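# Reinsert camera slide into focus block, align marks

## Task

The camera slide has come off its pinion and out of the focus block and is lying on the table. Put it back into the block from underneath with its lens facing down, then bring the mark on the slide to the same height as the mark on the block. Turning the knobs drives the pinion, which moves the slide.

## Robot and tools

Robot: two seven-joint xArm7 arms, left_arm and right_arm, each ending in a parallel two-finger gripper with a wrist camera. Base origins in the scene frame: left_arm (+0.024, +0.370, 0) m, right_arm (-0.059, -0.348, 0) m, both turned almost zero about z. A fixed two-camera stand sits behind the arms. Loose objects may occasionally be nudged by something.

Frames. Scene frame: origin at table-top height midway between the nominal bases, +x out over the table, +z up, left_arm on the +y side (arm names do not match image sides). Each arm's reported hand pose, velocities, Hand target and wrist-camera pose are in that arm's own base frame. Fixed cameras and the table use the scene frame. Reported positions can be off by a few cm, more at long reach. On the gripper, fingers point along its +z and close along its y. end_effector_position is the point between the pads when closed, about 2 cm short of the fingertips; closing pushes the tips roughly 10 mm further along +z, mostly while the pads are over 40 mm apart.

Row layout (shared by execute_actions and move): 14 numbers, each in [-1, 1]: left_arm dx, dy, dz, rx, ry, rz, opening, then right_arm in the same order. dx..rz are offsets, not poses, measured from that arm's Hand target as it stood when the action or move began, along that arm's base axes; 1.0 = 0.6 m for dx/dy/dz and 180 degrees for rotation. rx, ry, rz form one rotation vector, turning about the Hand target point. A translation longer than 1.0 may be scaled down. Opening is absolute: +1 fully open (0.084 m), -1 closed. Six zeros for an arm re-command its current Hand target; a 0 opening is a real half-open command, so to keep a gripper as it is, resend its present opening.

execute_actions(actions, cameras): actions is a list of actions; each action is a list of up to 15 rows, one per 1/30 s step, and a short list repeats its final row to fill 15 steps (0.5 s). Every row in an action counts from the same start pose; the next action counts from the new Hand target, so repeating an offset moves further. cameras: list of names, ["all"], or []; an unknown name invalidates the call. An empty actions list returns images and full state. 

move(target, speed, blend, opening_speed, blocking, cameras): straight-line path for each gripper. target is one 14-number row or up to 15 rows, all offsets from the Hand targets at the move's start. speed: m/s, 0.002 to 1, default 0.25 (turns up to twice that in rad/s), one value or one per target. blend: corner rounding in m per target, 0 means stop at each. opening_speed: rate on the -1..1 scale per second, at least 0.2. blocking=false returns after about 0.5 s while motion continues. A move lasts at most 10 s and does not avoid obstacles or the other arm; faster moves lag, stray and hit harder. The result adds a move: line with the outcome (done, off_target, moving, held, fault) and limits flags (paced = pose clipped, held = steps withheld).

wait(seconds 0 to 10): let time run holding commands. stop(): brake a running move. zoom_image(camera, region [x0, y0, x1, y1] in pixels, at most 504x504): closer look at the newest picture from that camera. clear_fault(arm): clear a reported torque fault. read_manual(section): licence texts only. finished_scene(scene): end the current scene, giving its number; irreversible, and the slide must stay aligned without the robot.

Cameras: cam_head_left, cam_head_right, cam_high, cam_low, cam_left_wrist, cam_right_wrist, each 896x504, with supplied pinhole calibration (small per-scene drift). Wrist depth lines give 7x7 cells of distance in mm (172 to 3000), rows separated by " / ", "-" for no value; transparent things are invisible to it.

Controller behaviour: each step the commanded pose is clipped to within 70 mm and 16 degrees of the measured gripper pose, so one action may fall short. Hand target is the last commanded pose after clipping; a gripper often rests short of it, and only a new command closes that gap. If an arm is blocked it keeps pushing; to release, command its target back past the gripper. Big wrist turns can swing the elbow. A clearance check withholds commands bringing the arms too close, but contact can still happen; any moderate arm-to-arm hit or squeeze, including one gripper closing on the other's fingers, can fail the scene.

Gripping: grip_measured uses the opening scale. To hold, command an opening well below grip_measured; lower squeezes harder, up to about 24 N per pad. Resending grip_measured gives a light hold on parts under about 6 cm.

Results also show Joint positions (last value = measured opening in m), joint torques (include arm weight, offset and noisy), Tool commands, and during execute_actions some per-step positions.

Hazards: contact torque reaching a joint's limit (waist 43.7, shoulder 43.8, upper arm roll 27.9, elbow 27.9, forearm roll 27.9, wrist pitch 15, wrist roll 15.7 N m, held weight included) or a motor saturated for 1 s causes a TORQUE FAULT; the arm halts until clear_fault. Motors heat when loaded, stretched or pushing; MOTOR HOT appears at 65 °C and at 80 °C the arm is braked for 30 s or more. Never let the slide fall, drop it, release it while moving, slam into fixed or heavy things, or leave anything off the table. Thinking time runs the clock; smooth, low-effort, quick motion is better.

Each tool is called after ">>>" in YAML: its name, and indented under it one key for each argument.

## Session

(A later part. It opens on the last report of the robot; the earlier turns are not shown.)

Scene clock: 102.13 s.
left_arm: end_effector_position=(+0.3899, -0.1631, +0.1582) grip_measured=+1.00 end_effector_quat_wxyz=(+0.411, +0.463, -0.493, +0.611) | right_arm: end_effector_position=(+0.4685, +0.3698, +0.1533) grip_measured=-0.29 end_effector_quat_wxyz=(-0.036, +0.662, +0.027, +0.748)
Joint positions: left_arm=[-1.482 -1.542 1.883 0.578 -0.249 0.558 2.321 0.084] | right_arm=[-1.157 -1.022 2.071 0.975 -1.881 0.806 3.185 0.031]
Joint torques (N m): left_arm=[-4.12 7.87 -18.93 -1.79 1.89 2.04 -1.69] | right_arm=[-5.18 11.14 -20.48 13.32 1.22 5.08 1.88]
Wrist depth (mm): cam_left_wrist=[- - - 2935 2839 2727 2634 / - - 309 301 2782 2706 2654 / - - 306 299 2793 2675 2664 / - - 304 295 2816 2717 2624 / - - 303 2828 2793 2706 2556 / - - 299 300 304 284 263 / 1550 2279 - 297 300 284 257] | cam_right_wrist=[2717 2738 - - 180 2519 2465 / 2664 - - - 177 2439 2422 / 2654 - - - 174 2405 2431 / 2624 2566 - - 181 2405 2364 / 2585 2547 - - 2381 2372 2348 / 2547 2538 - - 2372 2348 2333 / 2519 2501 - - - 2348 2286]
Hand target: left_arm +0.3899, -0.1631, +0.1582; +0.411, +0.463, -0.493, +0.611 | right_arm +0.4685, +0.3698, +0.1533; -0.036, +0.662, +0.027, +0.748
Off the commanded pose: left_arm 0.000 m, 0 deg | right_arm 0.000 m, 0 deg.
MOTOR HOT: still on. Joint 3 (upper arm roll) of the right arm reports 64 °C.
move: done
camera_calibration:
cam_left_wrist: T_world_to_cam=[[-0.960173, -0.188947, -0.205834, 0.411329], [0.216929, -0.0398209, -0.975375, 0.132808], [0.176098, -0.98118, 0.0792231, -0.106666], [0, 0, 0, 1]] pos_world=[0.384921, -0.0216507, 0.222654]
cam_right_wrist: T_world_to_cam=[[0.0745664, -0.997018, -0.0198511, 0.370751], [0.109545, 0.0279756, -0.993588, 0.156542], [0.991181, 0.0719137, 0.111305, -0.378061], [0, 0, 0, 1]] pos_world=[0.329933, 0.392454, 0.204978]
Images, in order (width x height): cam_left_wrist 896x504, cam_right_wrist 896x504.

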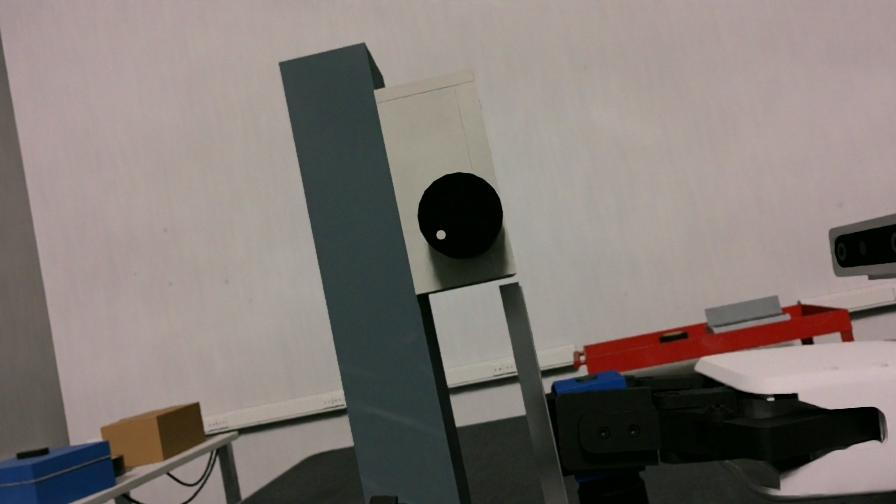

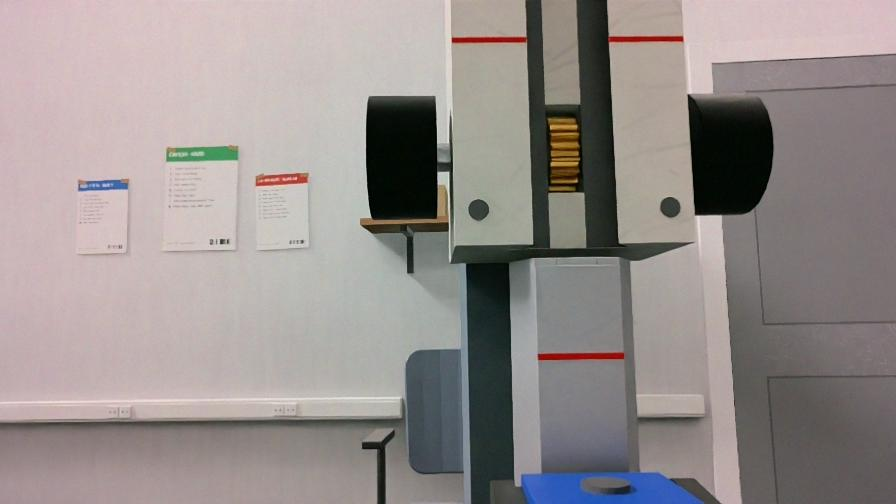

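>>> move:
  target: [0,0,0,0,0,0,1, 0,0.0001,0.0092,0,0,0,-0.9]
  speed: 0.02
  cameras: ["cam_right_wrist","cam_left_wrist"]

>>> zoom_image:
  camera: "cam_right_wrist"
  region: [500, 190, 660, 280]

>>> zoom_image:
  camera: "cam_left_wrist"
  region: [480, 240, 540, 330]

Scene clock: 108.10 s.
left_arm: end_effector_position=(+0.3899, -0.1631, +0.1582) grip_measured=+1.00 end_effector_quat_wxyz=(+0.411, +0.463, -0.493, +0.611) | right_arm: end_effector_position=(+0.4684, +0.3699, +0.1586) grip_measured=-0.29 end_effector_quat_wxyz=(-0.036, +0.662, +0.027, +0.748)
Joint positions: left_arm=[-1.482 -1.542 1.883 0.578 -0.249 0.558 2.321 0.084] | right_arm=[-1.15 -1.01 2.059 0.97 -1.887 0.802 3.178 0.031]
Joint torques (N m): left_arm=[-3.81 7.88 -18.52 -1.61 2.02 2.11 -1.57] | right_arm=[5.45 18.69 -34.02 8.46 -0.9 6.57 -1.83]
Wrist depth (mm): cam_left_wrist=[- - - 2899 2863 2749 2675 / - - 309 301 2851 2717 2634 / - - 306 299 2805 2717 2624 / - - 304 295 2782 2696 2624 / - - 302 2828 2793 2727 319 / - - 301 299 295 279 259 / 1529 2257 - 297 303 309 258] | cam_right_wrist=[2738 2696 - - 180 2510 2448 / 2738 2654 - - 177 2492 2431 / 2644 - - - 174 2431 2397 / 2634 2575 - - 173 2389 2405 / 2604 2547 - - 2405 2405 2356 / 2566 2528 - - 2372 2356 2317 / 2547 2457 - - - 2325 2302]
Hand target: left_arm +0.3899, -0.1631, +0.1582; +0.411, +0.463, -0.493, +0.611 | right_arm +0.4685, +0.3699, +0.1588; -0.036, +0.662, +0.027, +0.748
Off the commanded pose: left_arm 0.000 m, 0 deg | right_arm 0.000 m, 0 deg.
MOTOR HOT: cleared for the motors of the right arm.
move: done
camera_calibration:
cam_left_wrist: T_world_to_cam=[[-0.960173, -0.188947, -0.205834, 0.411329], [0.216929, -0.0398209, -0.975375, 0.132808], [0.176098, -0.98118, 0.0792231, -0.106666], [0, 0, 0, 1]] pos_world=[0.384921, -0.0216507, 0.222654]
cam_right_wrist: T_world_to_cam=[[0.0746378, -0.997015, -0.0197763, 0.370818], [0.108946, 0.0278655, -0.993657, 0.162161], [0.991242, 0.0720098, 0.110701, -0.378592], [0, 0, 0, 1]] pos_world=[0.329933, 0.392454, 0.210376]
Images, in order (width x height): cam_left_wrist 896x504, cam_right_wrist 896x504.

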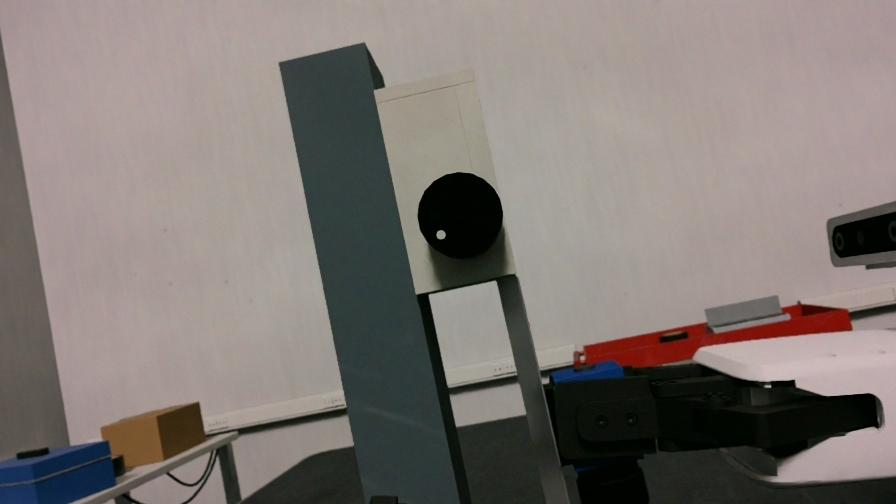

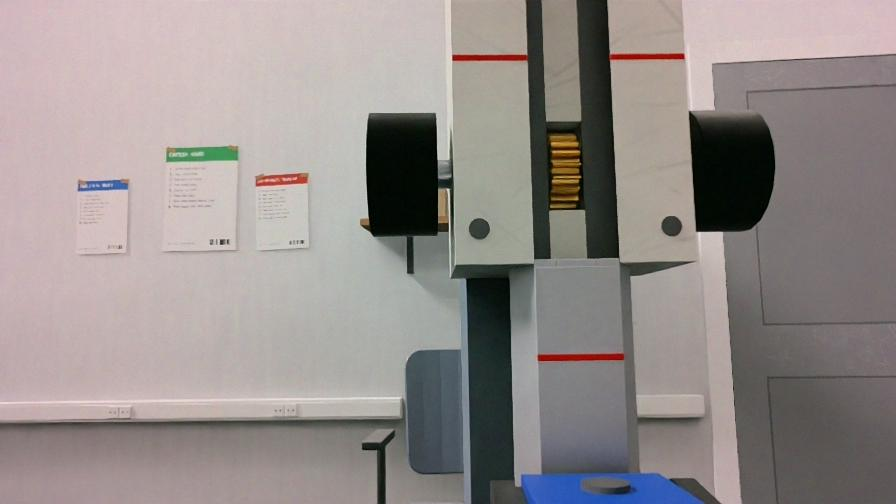

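Scaled by 3.150 from the camera's 896x504 image, which has a finer 1280x720 frame.

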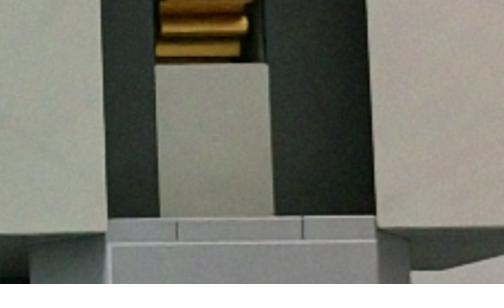

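Scaled by 5.600 from the camera's 896x504 image, which has a finer 1280x720 frame.

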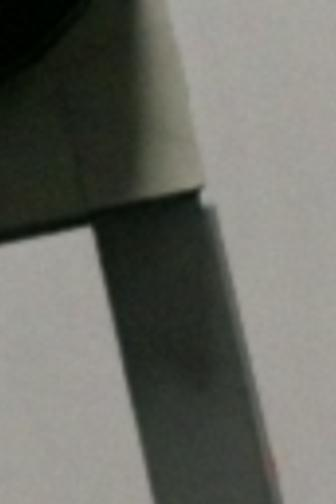

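>>> move:
  target: [0,0,0,0,0,0,1, 0,0,0.0035,0,0,0,-0.9]
  speed: 0.02
  cameras: ["cam_right_wrist"]

>>> zoom_image:
  camera: "cam_right_wrist"
  region: [500, 190, 660, 280]

Scene clock: 109.77 s.
left_arm: end_effector_position=(+0.3899, -0.1631, +0.1582) grip_measured=+1.00 end_effector_quat_wxyz=(+0.411, +0.463, -0.493, +0.611) | right_arm: end_effector_position=(+0.4682, +0.3699, +0.1602) grip_measured=-0.29 end_effector_quat_wxyz=(-0.036, +0.663, +0.027, +0.748)
Joint positions: left_arm=[-1.482 -1.542 1.883 0.578 -0.249 0.558 2.321 0.084] | right_arm=[-1.147 -1.006 2.055 0.968 -1.889 0.799 3.176 0.031]
Joint torques (N m): left_arm=[-3.93 7.85 -18.41 -1.95 1.84 1.98 -1.56] | right_arm=[3.38 19.93 -51.64 20.75 -0.87 14.03 -2]
Wrist depth (mm): cam_left_wrist=[- - - 2948 2805 2760 2696 / - - 309 301 2793 2727 2685 / - - 306 299 2851 2717 2614 / - - 304 295 2793 2760 2624 / - - 302 2828 2793 2675 298 / - - 300 299 296 279 259 / 1546 2249 - 297 302 306 258] | cam_right_wrist=[2749 2675 - - 180 2492 2439 / 2634 2654 - - 177 2483 2431 / 2685 - - - 175 2414 2397 / 2624 2575 - - 173 2397 2348 / 2556 2538 - - 2422 2356 2325 / 2556 2501 - - 2405 2348 2286 / 2519 2492 - - - 2372 2286]
Hand target: left_arm +0.3899, -0.1631, +0.1582; +0.411, +0.463, -0.493, +0.611 | right_arm +0.4685, +0.3699, +0.1609; -0.036, +0.662, +0.027, +0.748
Off the commanded pose: left_arm 0.000 m, 0 deg | right_arm 0.001 m, 0 deg.
move: done
camera_calibration:
cam_right_wrist: T_world_to_cam=[[0.0747796, -0.997008, -0.0195546, 0.370872], [0.107668, 0.0275673, -0.993805, 0.164535], [0.991371, 0.0722109, 0.109407, -0.378447], [0, 0, 0, 1]] pos_world=[0.329732, 0.392555, 0.212172]
Images, in order (width x height): cam_right_wrist 896x504.

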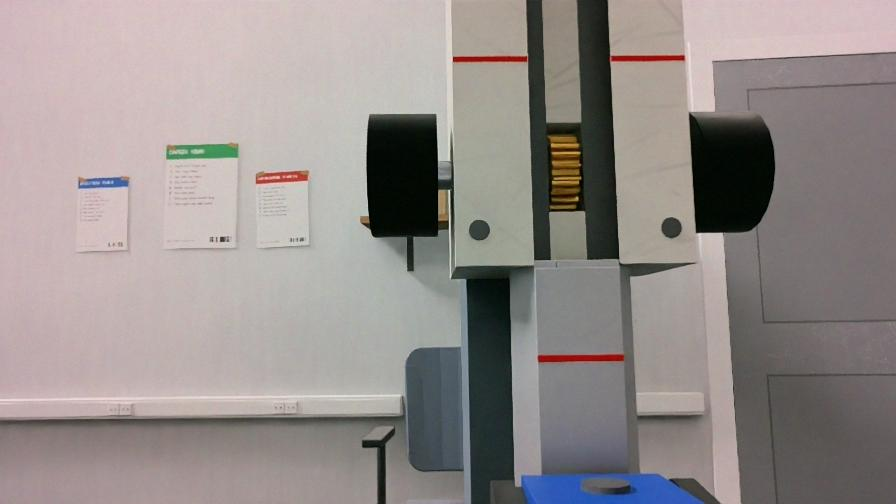

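Scaled by 3.150 from the camera's 896x504 image, which has a finer 1280x720 frame.

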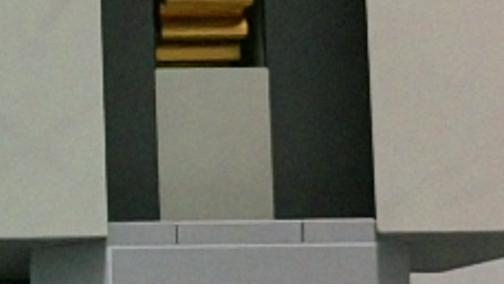

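>>> zoom_image:
  camera: "cam_right_wrist"
  region: [500, 240, 580, 285]

>>> zoom_image:
  camera: "cam_right_wrist"
  region: [580, 240, 660, 285]

Scaled by 6.300 from the camera's 896x504 image, which has a finer 1280x720 frame.

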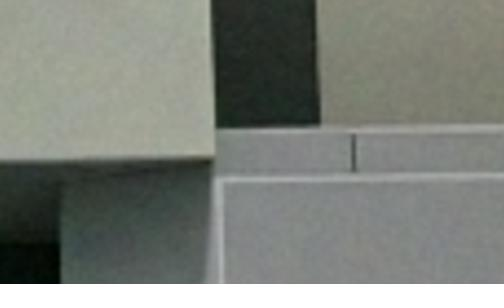

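Scaled by 6.300 from the camera's 896x504 image, which has a finer 1280x720 frame.

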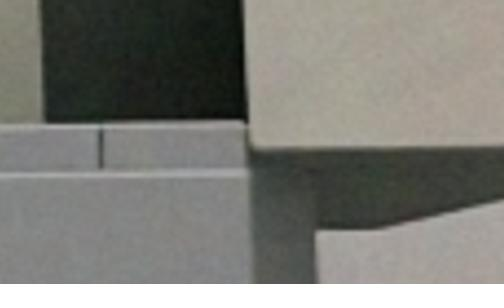

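>>> move:
  target:
    - [0,0,0,0,0,0,1, 0,0,-0.0045,0,0,0,-0.9]
    - [0,0,0,0,0,0,1, 0.0010,0,-0.0045,0,0,0,-0.9]
    - [0,0,0,0,0,0,1, 0.0010,0,-0.001,0,0,0,-0.9]
  speed: 0.03
  cameras: ["cam_right_wrist","cam_left_wrist"]

>>> zoom_image:
  camera: "cam_right_wrist"
  region: [500, 240, 580, 285]

>>> zoom_image:
  camera: "cam_right_wrist"
  region: [580, 240, 660, 285]

>>> zoom_image:
  camera: "cam_left_wrist"
  region: [480, 240, 540, 330]

Scene clock: 122.57 s.
left_arm: end_effector_position=(+0.3899, -0.1631, +0.1582) grip_measured=+1.00 end_effector_quat_wxyz=(+0.411, +0.463, -0.493, +0.611) | right_arm: end_effector_position=(+0.4689, +0.3699, +0.1598) grip_measured=-0.29 end_effector_quat_wxyz=(-0.036, +0.662, +0.027, +0.748)
Joint positions: left_arm=[-1.482 -1.542 1.883 0.578 -0.249 0.558 2.321 0.084] | right_arm=[-1.149 -1.009 2.055 0.97 -1.888 0.798 3.178 0.031]
Joint torques (N m): left_arm=[-3.81 7.7 -18 -1.92 1.89 1.96 -1.46] | right_arm=[1.05 21.18 -51.1 17.77 -1.36 13.34 -2.03]
Wrist depth (mm): cam_left_wrist=[- - - 2911 2863 2738 2634 / - - 309 301 2793 2727 2595 / - - 306 299 2782 2760 2634 / - - 304 295 2771 2706 2585 / - - 302 2771 2760 2717 315 / - - 300 299 295 279 258 / 1536 2264 - 297 303 307 258] | cam_right_wrist=[2760 2675 - - 179 2510 2422 / 2685 2624 - - 177 2465 2448 / 2675 - - - 174 2414 2405 / 2604 2575 - - 172 2405 2364 / 2604 2538 - - 2414 2381 2356 / 2547 2483 - - 2397 2356 2348 / 2510 2465 - - - 2364 2302]
Hand target: left_arm +0.3899, -0.1631, +0.1582; +0.411, +0.463, -0.493, +0.611 | right_arm +0.4691, +0.3699, +0.1603; -0.036, +0.662, +0.027, +0.748
Off the commanded pose: left_arm 0.000 m, 0 deg | right_arm 0.001 m, 0 deg.
MOTOR HOT: joint 3 (upper arm roll) of the right arm reports 76 °C; the controller stops that arm at 80 °C. To cool a motor, set the load down, stop pushing, or move to a pose that needs little force. At that limit the right arm can sag while its brakes close.
move: done
camera_calibration:
cam_left_wrist: T_world_to_cam=[[-0.960173, -0.188947, -0.205834, 0.411329], [0.216929, -0.0398209, -0.975375, 0.132808], [0.176098, -0.98118, 0.0792231, -0.106666], [0, 0, 0, 1]] pos_world=[0.384921, -0.0216507, 0.222654]
cam_right_wrist: T_world_to_cam=[[0.0747203, -0.99701, -0.0197039, 0.37076], [0.108457, 0.027767, -0.993713, 0.16351], [0.991289, 0.0721135, 0.110207, -0.379172], [0, 0, 0, 1]] pos_world=[0.330432, 0.392455, 0.211575]
Images, in order (width x height): cam_left_wrist 896x504, cam_right_wrist 896x504.

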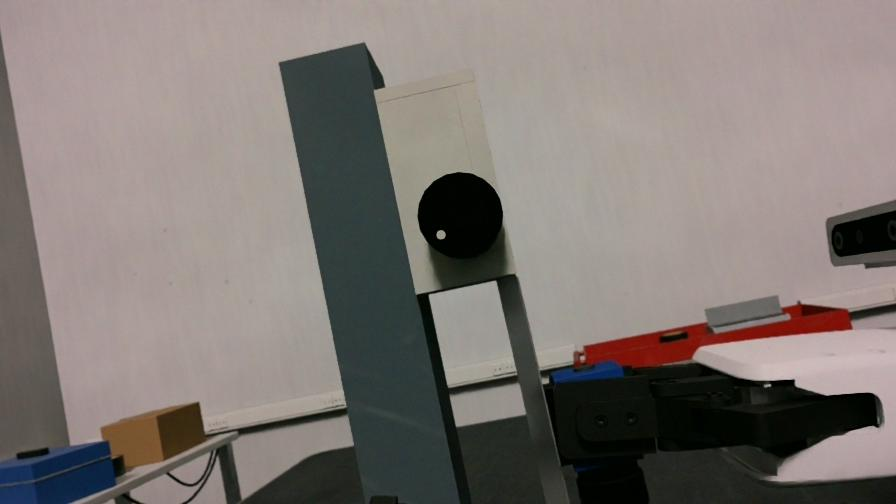

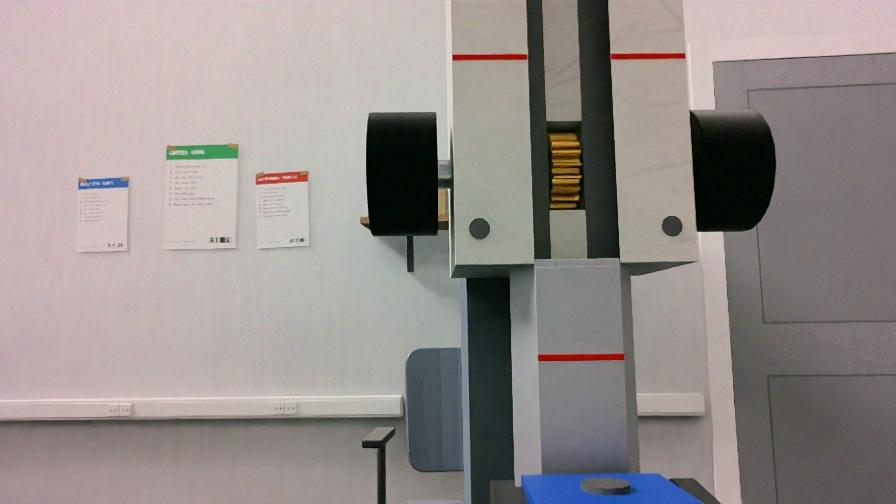

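Scaled by 6.300 from the camera's 896x504 image, which has a finer 1280x720 frame.

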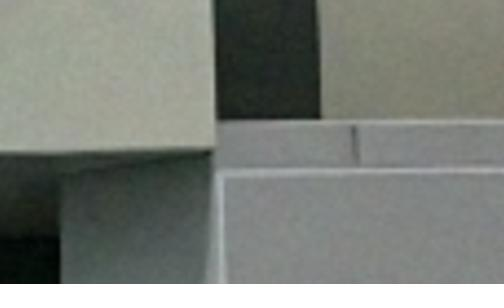

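Scaled by 6.300 from the camera's 896x504 image, which has a finer 1280x720 frame.

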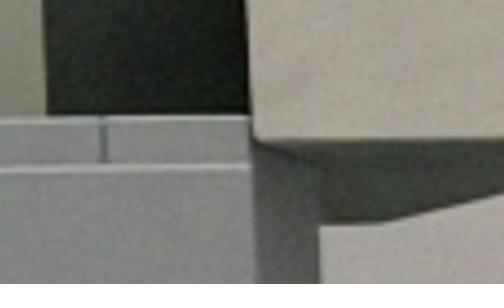

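Scaled by 5.600 from the camera's 896x504 image, which has a finer 1280x720 frame.

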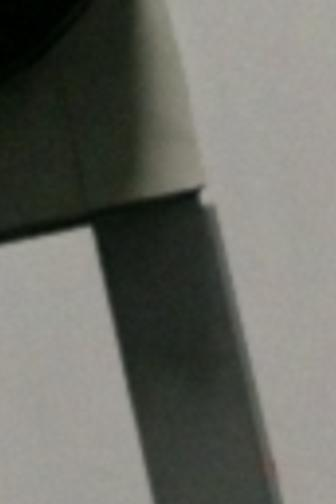

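>>> move:
  target: [0,0,0,0,0,0,1, -0.0003,-0.0002,-0.0083,0,0,0,-0.9]
  speed: 0.05
  cameras: ["cam_right_wrist","cam_left_wrist"]

>>> zoom_image:
  camera: "cam_right_wrist"
  region: [500, 230, 580, 275]

>>> zoom_image:
  camera: "cam_right_wrist"
  region: [580, 230, 660, 275]

>>> zoom_image:
  camera: "cam_left_wrist"
  region: [480, 240, 540, 330]

>>> zoom_image:
  camera: "cam_left_wrist"
  region: [480, 364, 580, 504]

>>> wait:
  seconds: 5

Scene clock: 174.93 s.
left_arm: end_effector_position=(+0.3899, -0.1631, +0.1582) grip_measured=+1.00 end_effector_quat_wxyz=(+0.411, +0.463, -0.493, +0.611) | right_arm: end_effector_position=(+0.4676, +0.3698, +0.1564) grip_measured=-0.29 end_effector_quat_wxyz=(-0.035, +0.665, +0.028, +0.746)
Joint positions: left_arm=[-1.482 -1.542 1.883 0.578 -0.249 0.558 2.321 0.084] | right_arm=[-1.149 -1.01 2.059 0.968 -1.888 0.795 3.178 0.031]
Joint torques (N m): left_arm=[-1.31 8.43 -14.81 -3.48 2.04 1.71 -1.09] | right_arm=[-0.15 14.04 -21.15 8.65 0.21 2.82 -0.03]
Wrist depth (mm): cam_left_wrist=[- - - 2874 2839 2717 2634 / - - 309 301 2874 2793 2644 / - - 306 298 2816 2727 2595 / - - 304 295 2816 2717 2614 / - - 302 2816 2793 2706 335 / - - 300 299 297 282 260 / 1543 2257 - 297 300 303 260] | cam_right_wrist=[2717 2634 - - 179 2528 2474 / 2696 2685 - - 177 2483 2448 / 2654 - - - 174 2431 2389 / 2624 2604 - - 173 2414 2372 / 2595 2547 - - 2448 2381 2348 / 2538 2528 - - 2381 2340 2325 / 2566 2492 - - - 2364 2279]
Hand target: left_arm +0.3899, -0.1631, +0.1582; +0.411, +0.463, -0.493, +0.611 | right_arm +0.4676, +0.3698, +0.1564; -0.035, +0.665, +0.028, +0.746 (not the last commanded pose)
Tool commands: left_gripper/opening=+1.0 right_gripper/opening=-0.9
Off the commanded pose: left_arm 0.000 m, 0 deg.
OVER-TEMPERATURE FAULT: BRAKES ON. Before this call, joint 3 (upper arm roll) of the right arm reached 80 °C; the stop lasted 47 seconds. The right arm may have sagged or run on as its brakes closed, and pressed harder on what it touched. The right arm ran none of this call's commands: an arm, its gripper or tool too, takes no command until a result says that it accepts commands again. In this call the stop used 87 of the actions that the scene allows. The right arm's brakes are open: its gripper holds where the fault left it, with its grip as last carried out. The right arm accepts commands again.
move: fault (right_arm)
camera_calibration:
cam_left_wrist: T_world_to_cam=[[-0.960173, -0.188947, -0.205834, 0.411329], [0.216929, -0.0398209, -0.975375, 0.132808], [0.176098, -0.98118, 0.0792231, -0.106666], [0, 0, 0, 1]] pos_world=[0.384921, -0.0216507, 0.222654]
cam_right_wrist: T_world_to_cam=[[0.0756884, -0.996994, -0.0165726, 0.369808], [0.101811, 0.0242604, -0.994508, 0.164839], [0.99192, 0.0735854, 0.103341, -0.37725], [0, 0, 0, 1]] pos_world=[0.32943, 0.392457, 0.209048]
Images, in order (width x height): cam_left_wrist 896x504, cam_right_wrist 896x504.

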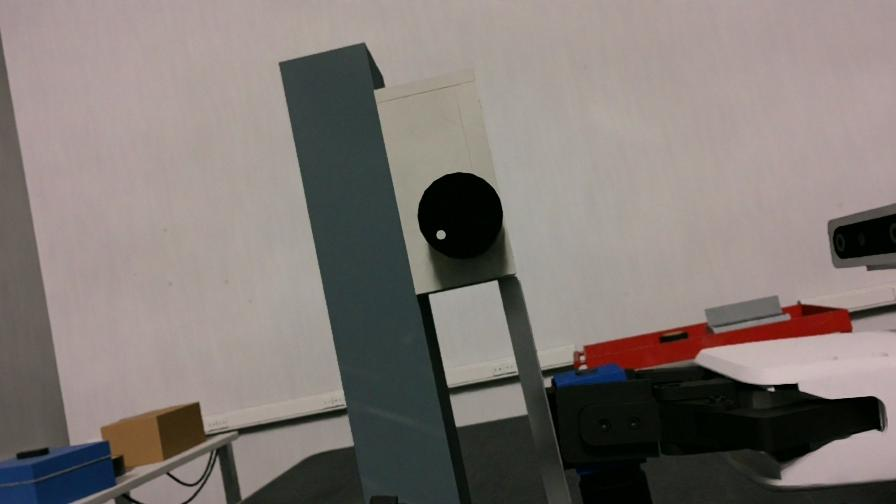

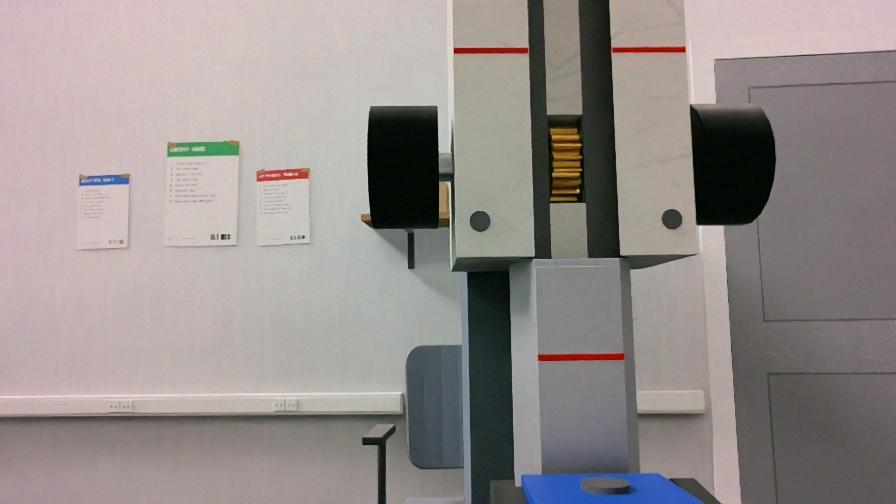

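Scaled by 6.300 from the camera's 896x504 image, which has a finer 1280x720 frame.

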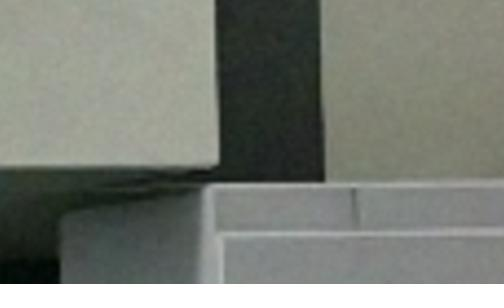

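Scaled by 6.300 from the camera's 896x504 image, which has a finer 1280x720 frame.

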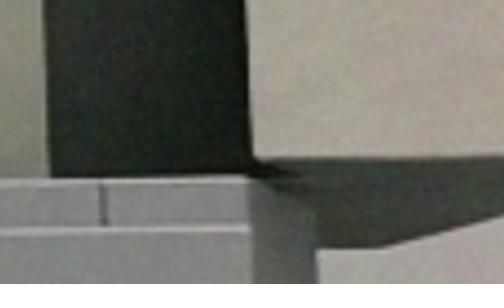

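Scaled by 5.600 from the camera's 896x504 image, which has a finer 1280x720 frame.

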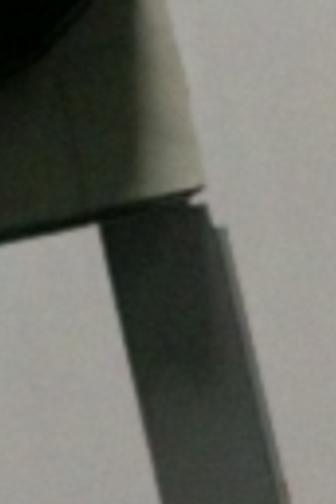

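Scaled by 3.600 from the camera's 896x504 image, which has a finer 1280x720 frame.

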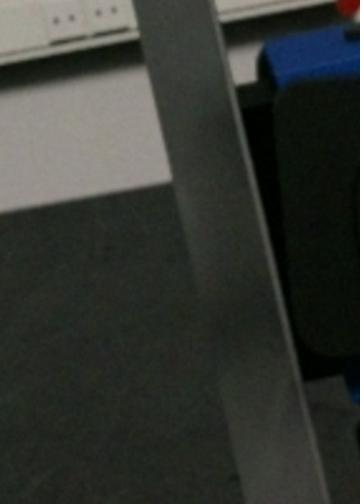

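not run: an earlier result of this reply reported a stop or a fault. Calls in your next reply go to the robot.

>>> move:
  target:
    - [0,0,0,0,0,0,1, 0,0,-0.004,0,0,0,-0.9]
    - [0,0,0,0,0,0,1, 0.0013,-0.0010,-0.004,0.0004,-0.0036,0.0044,-0.9]
  speed: 0.03
  cameras: ["cam_right_wrist","cam_left_wrist"]

>>> zoom_image:
  camera: "cam_right_wrist"
  region: [500, 230, 580, 275]

>>> zoom_image:
  camera: "cam_right_wrist"
  region: [580, 230, 660, 275]

>>> zoom_image:
  camera: "cam_left_wrist"
  region: [480, 240, 540, 330]

>>> zoom_image:
  camera: "cam_left_wrist"
  region: [480, 364, 580, 504]

Scene clock: 184.93 s.
left_arm: end_effector_position=(+0.3899, -0.1631, +0.1582) grip_measured=+1.00 end_effector_quat_wxyz=(+0.411, +0.463, -0.493, +0.611) | right_arm: end_effector_position=(+0.4684, +0.3692, +0.1540) grip_measured=-0.29 end_effector_quat_wxyz=(-0.041, +0.660, +0.033, +0.749)
Joint positions: left_arm=[-1.482 -1.542 1.883 0.578 -0.249 0.558 2.321 0.084] | right_arm=[-1.152 -1.026 2.065 0.967 -1.906 0.807 3.21 0.031]
Joint torques (N m): left_arm=[-1.19 8.32 -14.67 -3.3 1.97 1.62 -0.96] | right_arm=[-5.39 10.86 -20.38 5.54 -1.1 5.38 2.01]
Wrist depth (mm): cam_left_wrist=[- - - 2923 2805 2771 2644 / - - 308 301 2828 2760 2634 / - - 306 299 2805 2717 2624 / - - 304 295 2793 2727 2614 / - - 302 2816 2805 2696 2519 / - - 300 300 302 284 266 / 1543 2264 - 297 300 291 259] | cam_right_wrist=[2749 2717 - - 180 2492 2465 / 2749 - - - 178 2439 2414 / 2727 - - - 175 2431 2389 / 2664 2575 - - 174 2414 2364 / 2654 2575 - - 2389 2389 2325 / 2556 2501 - - 2364 2294 2302 / 2566 2519 - - - 2348 2286]
Hand target: left_arm +0.3899, -0.1631, +0.1582; +0.411, +0.463, -0.493, +0.611 | right_arm +0.4684, +0.3692, +0.1540; -0.041, +0.660, +0.033, +0.749
Off the commanded pose: left_arm 0.000 m, 0 deg | right_arm 0.000 m, 0 deg.
move: done
camera_calibration:
cam_left_wrist: T_world_to_cam=[[-0.960173, -0.188947, -0.205834, 0.411329], [0.216929, -0.0398209, -0.975375, 0.132808], [0.176098, -0.98118, 0.0792231, -0.106666], [0, 0, 0, 1]] pos_world=[0.384921, -0.0216507, 0.222654]
cam_right_wrist: T_world_to_cam=[[0.0896264, -0.995833, -0.0168711, 0.362211], [0.112697, 0.0269705, -0.993263, 0.156169], [0.989579, 0.0871213, 0.114645, -0.383337], [0, 0, 0, 1]] pos_world=[0.329279, 0.389886, 0.205176]
Images, in order (width x height): cam_left_wrist 896x504, cam_right_wrist 896x504.

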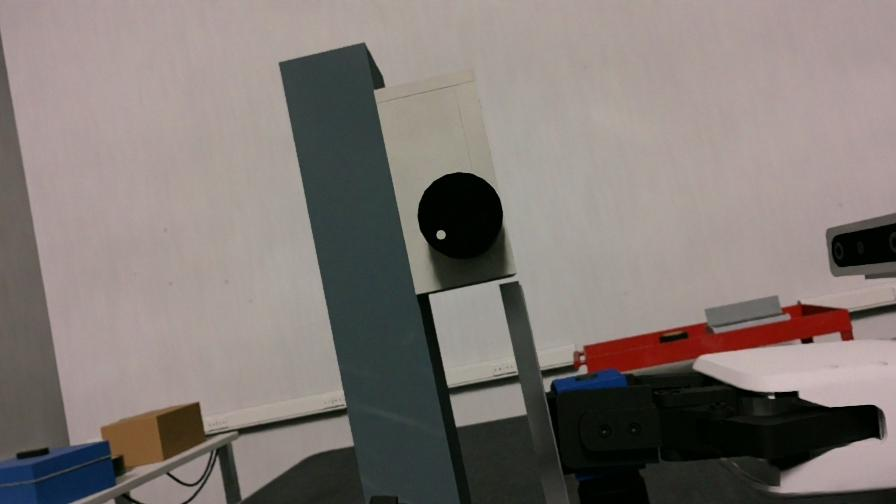

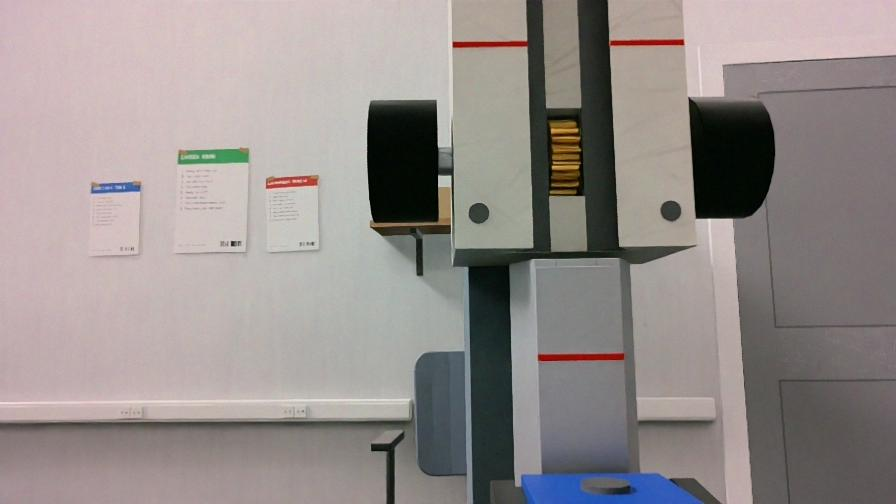

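Scaled by 6.300 from the camera's 896x504 image, which has a finer 1280x720 frame.

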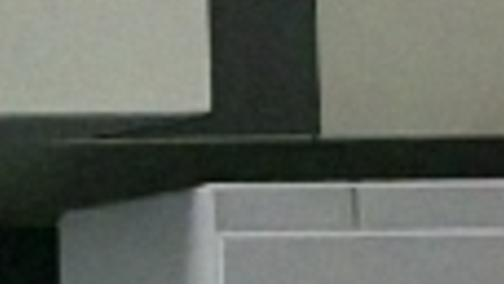

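Scaled by 6.300 from the camera's 896x504 image, which has a finer 1280x720 frame.

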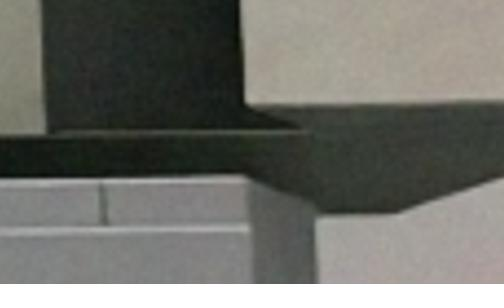

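Scaled by 5.600 from the camera's 896x504 image, which has a finer 1280x720 frame.

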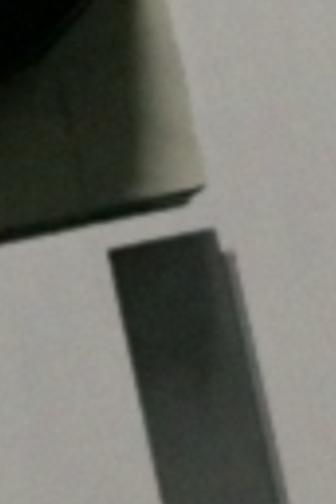

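Scaled by 3.600 from the camera's 896x504 image, which has a finer 1280x720 frame.

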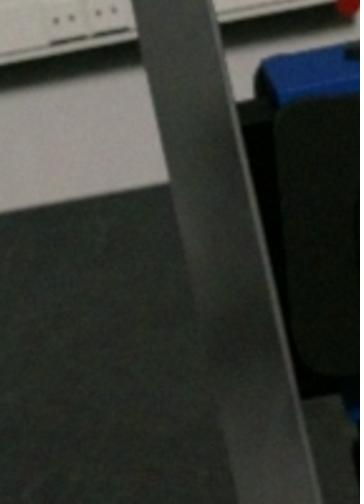

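>>> move:
  target:
    - [0,0,0,0,0,0,1, 0.0008,-0.0005,0,0,0,0.0028,-0.9]
    - [0,0,0,0,0,0,1, 0.0008,-0.0005,0.0085,0,0,0.0028,-0.9]
  speed: 0.02
  cameras: ["cam_right_wrist"]

>>> zoom_image:
  camera: "cam_right_wrist"
  region: [500, 230, 580, 275]

>>> zoom_image:
  camera: "cam_right_wrist"
  region: [580, 230, 660, 275]

Scene clock: 188.07 s.
left_arm: end_effector_position=(+0.3899, -0.1631, +0.1582) grip_measured=+1.00 end_effector_quat_wxyz=(+0.411, +0.463, -0.493, +0.611) | right_arm: end_effector_position=(+0.4689, +0.3689, +0.1591) grip_measured=-0.29 end_effector_quat_wxyz=(-0.044, +0.660, +0.036, +0.749)
Joint positions: left_arm=[-1.482 -1.542 1.883 0.578 -0.249 0.558 2.321 0.084] | right_arm=[-1.146 -1.015 2.052 0.958 -1.929 0.803 3.219 0.031]
Joint torques (N m): left_arm=[-1.29 8.48 -14.79 -3.55 2.06 1.64 -1.04] | right_arm=[5.17 18.01 -26.73 5.18 -1.14 2.56 -1.95]
Wrist depth (mm): cam_left_wrist=[- - - 2899 2863 2760 2654 / - - 309 301 2828 2706 2675 / - - 306 299 2782 2760 2634 / - - 304 295 2805 2727 2644 / - - 302 2839 2782 2685 312 / - - 300 299 296 284 263 / 1546 2242 - 296 303 606 261] | cam_right_wrist=[2771 2727 - - 180 2519 2448 / 2717 2717 - - 177 2457 2414 / 2727 - - - 175 2414 2389 / 2685 2604 - 175 173 2414 2333 / 2654 2566 - - 2389 2397 2325 / 2634 2519 - - 2381 2340 2302 / 2585 2501 - - - 2317 2257]
Hand target: left_arm +0.3899, -0.1631, +0.1582; +0.411, +0.463, -0.493, +0.611 | right_arm +0.4689, +0.3689, +0.1591; -0.044, +0.660, +0.036, +0.749
Off the commanded pose: left_arm 0.000 m, 0 deg | right_arm 0.000 m, 0 deg.
move: done
camera_calibration:
cam_right_wrist: T_world_to_cam=[[0.0984137, -0.995002, -0.0169087, 0.357575], [0.112459, 0.0280022, -0.993262, 0.160812], [0.988771, 0.0958491, 0.114653, -0.387271], [0, 0, 0, 1]] pos_world=[0.329647, 0.388404, 0.210176]
Images, in order (width x height): cam_right_wrist 896x504.

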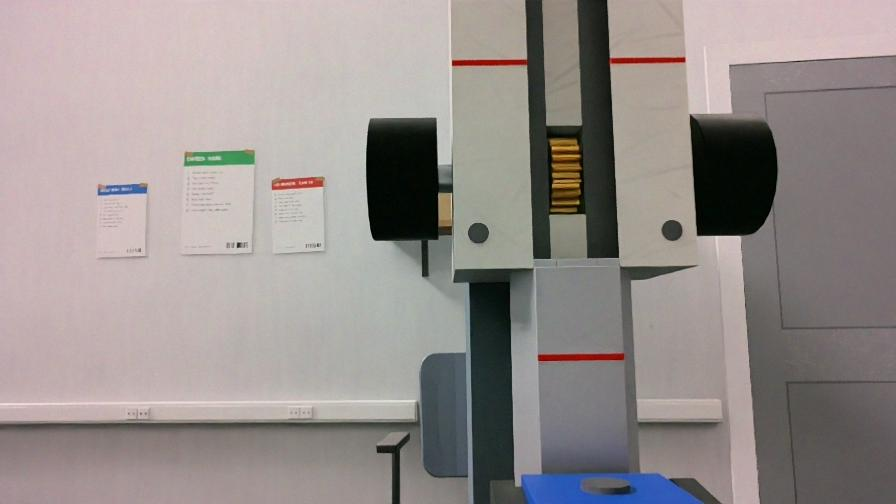

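Scaled by 6.300 from the camera's 896x504 image, which has a finer 1280x720 frame.

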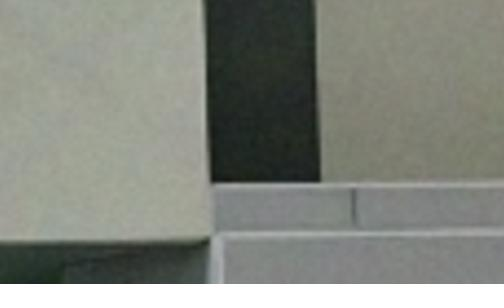

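Scaled by 6.300 from the camera's 896x504 image, which has a finer 1280x720 frame.

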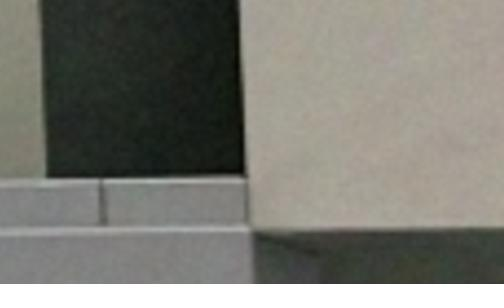

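>>> move:
  target: [0,0,0,0,0,0,1, 0,0,0.0067,0,0,0,-0.9]
  speed: 0.02
  cameras: ["cam_right_wrist"]

>>> zoom_image:
  camera: "cam_right_wrist"
  region: [500, 230, 660, 320]

Scene clock: 189.40 s.
left_arm: end_effector_position=(+0.3899, -0.1631, +0.1582) grip_measured=+1.00 end_effector_quat_wxyz=(+0.411, +0.463, -0.493, +0.611) | right_arm: end_effector_position=(+0.4689, +0.3689, +0.1631) grip_measured=-0.29 end_effector_quat_wxyz=(-0.044, +0.660, +0.036, +0.749)
Joint positions: left_arm=[-1.482 -1.542 1.883 0.578 -0.249 0.558 2.321 0.084] | right_arm=[-1.141 -1.006 2.043 0.955 -1.934 0.8 3.214 0.031]
Joint torques (N m): left_arm=[-1.19 8.32 -14.64 -3.65 2.01 1.6 -0.96] | right_arm=[5.17 17.84 -26.72 5.59 -1.03 2.65 -1.84]
Wrist depth (mm): cam_left_wrist=[- - - 2911 2839 2749 2685 / - - 309 301 2793 2738 2644 / - - 306 299 2816 2727 2614 / - - 304 295 2805 2738 2654 / - - 302 2839 2749 2696 279 / - - 300 299 296 283 263 / 1543 2264 - 297 304 635 569] | cam_right_wrist=[2805 2717 - - 180 2510 2448 / 2760 2696 - - 177 2483 2414 / 2706 - - - 176 2414 2364 / 2664 2624 - - 173 2381 2333 / 2654 2595 - - 2389 2389 2325 / 2575 2528 - - 2372 2309 2294 / 2556 2501 - - - 2340 2271]
Hand target: left_arm +0.3899, -0.1631, +0.1582; +0.411, +0.463, -0.493, +0.611 | right_arm +0.4689, +0.3689, +0.1631; -0.044, +0.660, +0.036, +0.749
Off the commanded pose: left_arm 0.000 m, 0 deg | right_arm 0.000 m, 0 deg.
move: done
camera_calibration:
cam_right_wrist: T_world_to_cam=[[0.0984032, -0.995004, -0.0168213, 0.35763], [0.112469, 0.0279147, -0.993263, 0.164915], [0.988771, 0.0958484, 0.114654, -0.387741], [0, 0, 0, 1]] pos_world=[0.329647, 0.388404, 0.214276]
Images, in order (width x height): cam_right_wrist 896x504.

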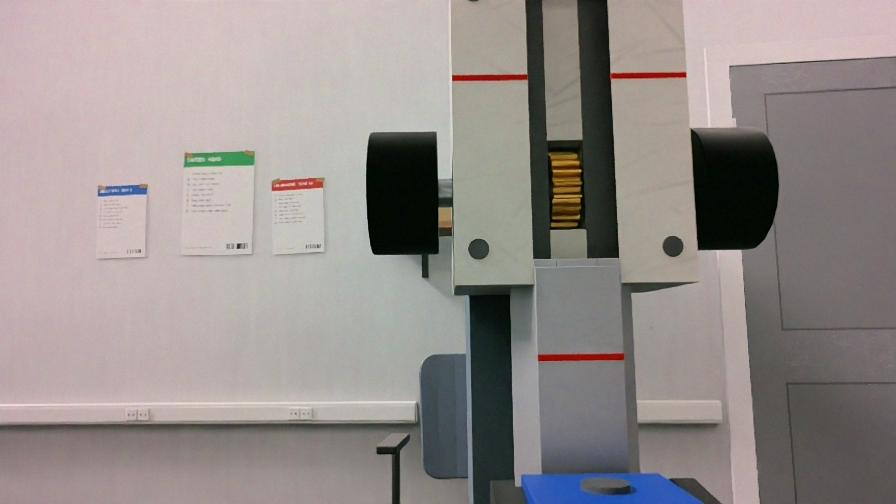

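Scaled by 3.150 from the camera's 896x504 image, which has a finer 1280x720 frame.

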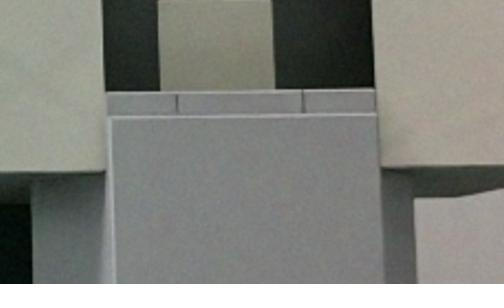

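>>> move:
  target: [0,0,0,0,0,0,1, 0,0,0.02,0,0,0,-0.9]
  speed: 0.03
  cameras: ["cam_right_wrist"]

Scene clock: 191.07 s.
left_arm: end_effector_position=(+0.3899, -0.1631, +0.1582) grip_measured=+1.00 end_effector_quat_wxyz=(+0.411, +0.463, -0.493, +0.611) | right_arm: end_effector_position=(+0.4689, +0.3689, +0.1751) grip_measured=-0.29 end_effector_quat_wxyz=(-0.044, +0.660, +0.036, +0.749)
Joint positions: left_arm=[-1.482 -1.542 1.883 0.578 -0.249 0.558 2.321 0.084] | right_arm=[-1.124 -0.98 2.017 0.944 -1.948 0.791 3.198 0.031]
Joint torques (N m): left_arm=[-0.99 8.57 -14.78 -3.59 2.1 1.63 -1.04] | right_arm=[4.65 17.27 -26.9 5.82 -1.13 2.71 -1.96]
Wrist depth (mm): cam_left_wrist=[- - - 2923 2839 2727 2654 / - - 309 301 2851 2727 2634 / - - 306 299 2793 2727 2644 / - - 304 295 2771 2738 2624 / - - 302 334 2727 300 265 / - - 300 299 297 278 261 / 1553 2257 - 297 303 700 633] | cam_right_wrist=[2782 2717 - - 180 2510 2439 / 2793 2664 - - 177 2457 2414 / 2717 2696 - - 175 2422 2381 / 2644 - - - 172 2397 2340 / 2614 2595 - - 2389 2372 2325 / 2566 2519 - - 2348 2333 2333 / 2575 2538 - - - 2317 2264]
Hand target: left_arm +0.3899, -0.1631, +0.1582; +0.411, +0.463, -0.493, +0.611 | right_arm +0.4689, +0.3689, +0.1751; -0.044, +0.660, +0.036, +0.749
Off the commanded pose: left_arm 0.000 m, 0 deg | right_arm 0.000 m, 0 deg.
move: done
camera_calibration:
cam_right_wrist: T_world_to_cam=[[0.0984013, -0.995005, -0.0168182, 0.357832], [0.112371, 0.027902, -0.993274, 0.176873], [0.988782, 0.0958496, 0.114556, -0.389098], [0, 0, 0, 1]] pos_world=[0.329647, 0.388404, 0.226275]
Images, in order (width x height): cam_right_wrist 896x504.

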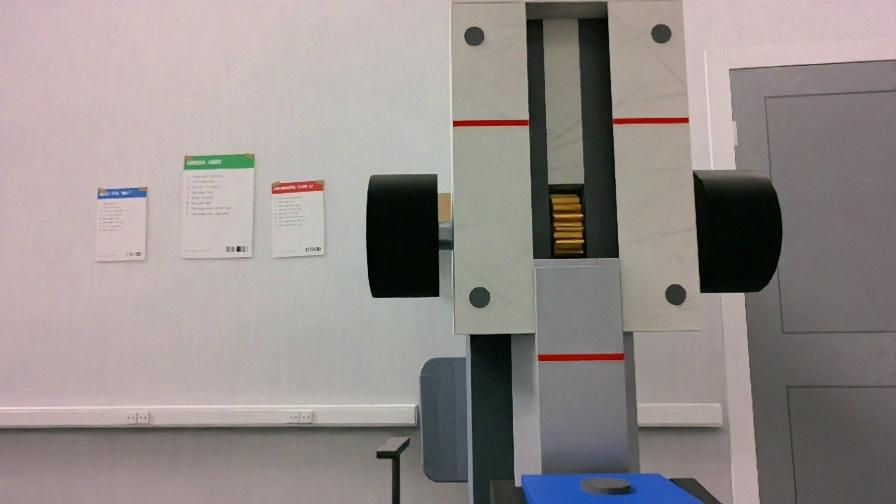

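>>> move:
  target: [0,0,0,0,0,0,1, 0,0,0.0133,0,0,0,-1]
  speed: 0.02
  cameras: ["cam_right_wrist"]

Scene clock: 192.23 s.
left_arm: end_effector_position=(+0.3899, -0.1631, +0.1582) grip_measured=+1.00 end_effector_quat_wxyz=(+0.411, +0.463, -0.493, +0.611) | right_arm: end_effector_position=(+0.4689, +0.3689, +0.1831) grip_measured=-0.29 end_effector_quat_wxyz=(-0.044, +0.660, +0.036, +0.749)
Joint positions: left_arm=[-1.482 -1.542 1.883 0.578 -0.249 0.558 2.321 0.084] | right_arm=[-1.113 -0.963 1.998 0.938 -1.956 0.785 3.188 0.031]
Joint torques (N m): left_arm=[-1.12 8.65 -14.77 -3.63 1.95 1.62 -0.96] | right_arm=[4.55 16.64 -26.5 6.16 -1.14 2.79 -1.84]
Wrist depth (mm): cam_left_wrist=[- - - 2923 2839 2749 2634 / - - 308 301 2828 2706 2634 / - - 306 299 2839 2717 2634 / - - 304 295 2828 2717 2614 / - - 303 319 319 287 264 / - - 300 298 302 285 262 / 1550 2279 - 297 304 698 634] | cam_right_wrist=[2793 2749 2685 2644 2528 2501 2465 / 2782 2696 - - 177 2465 2422 / 2727 2654 - - 175 2422 2381 / 2644 - - - 172 2389 2348 / 2614 2595 - - - 2381 2302 / 2595 2538 - - 2397 2317 2302 / 2614 2547 - - - 2309 2271]
Hand target: left_arm +0.3899, -0.1631, +0.1582; +0.411, +0.463, -0.493, +0.611 | right_arm +0.4689, +0.3689, +0.1831; -0.044, +0.660, +0.036, +0.749
Off the commanded pose: left_arm 0.000 m, 0 deg | right_arm 0.000 m, 0 deg.
move: done
camera_calibration:
cam_right_wrist: T_world_to_cam=[[0.098403, -0.995005, -0.0168194, 0.357965], [0.112469, 0.0279129, -0.993263, 0.184681], [0.988771, 0.0958484, 0.114654, -0.390022], [0, 0, 0, 1]] pos_world=[0.329647, 0.388404, 0.234176]
Images, in order (width x height): cam_right_wrist 896x504.

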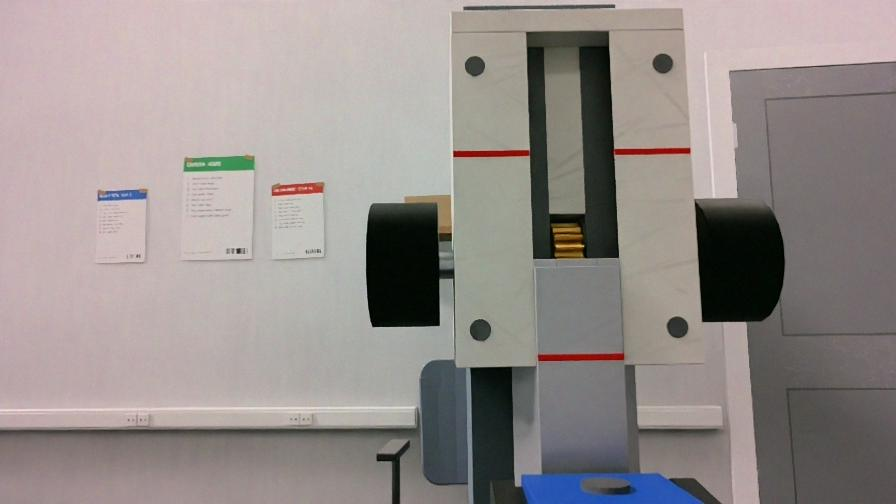

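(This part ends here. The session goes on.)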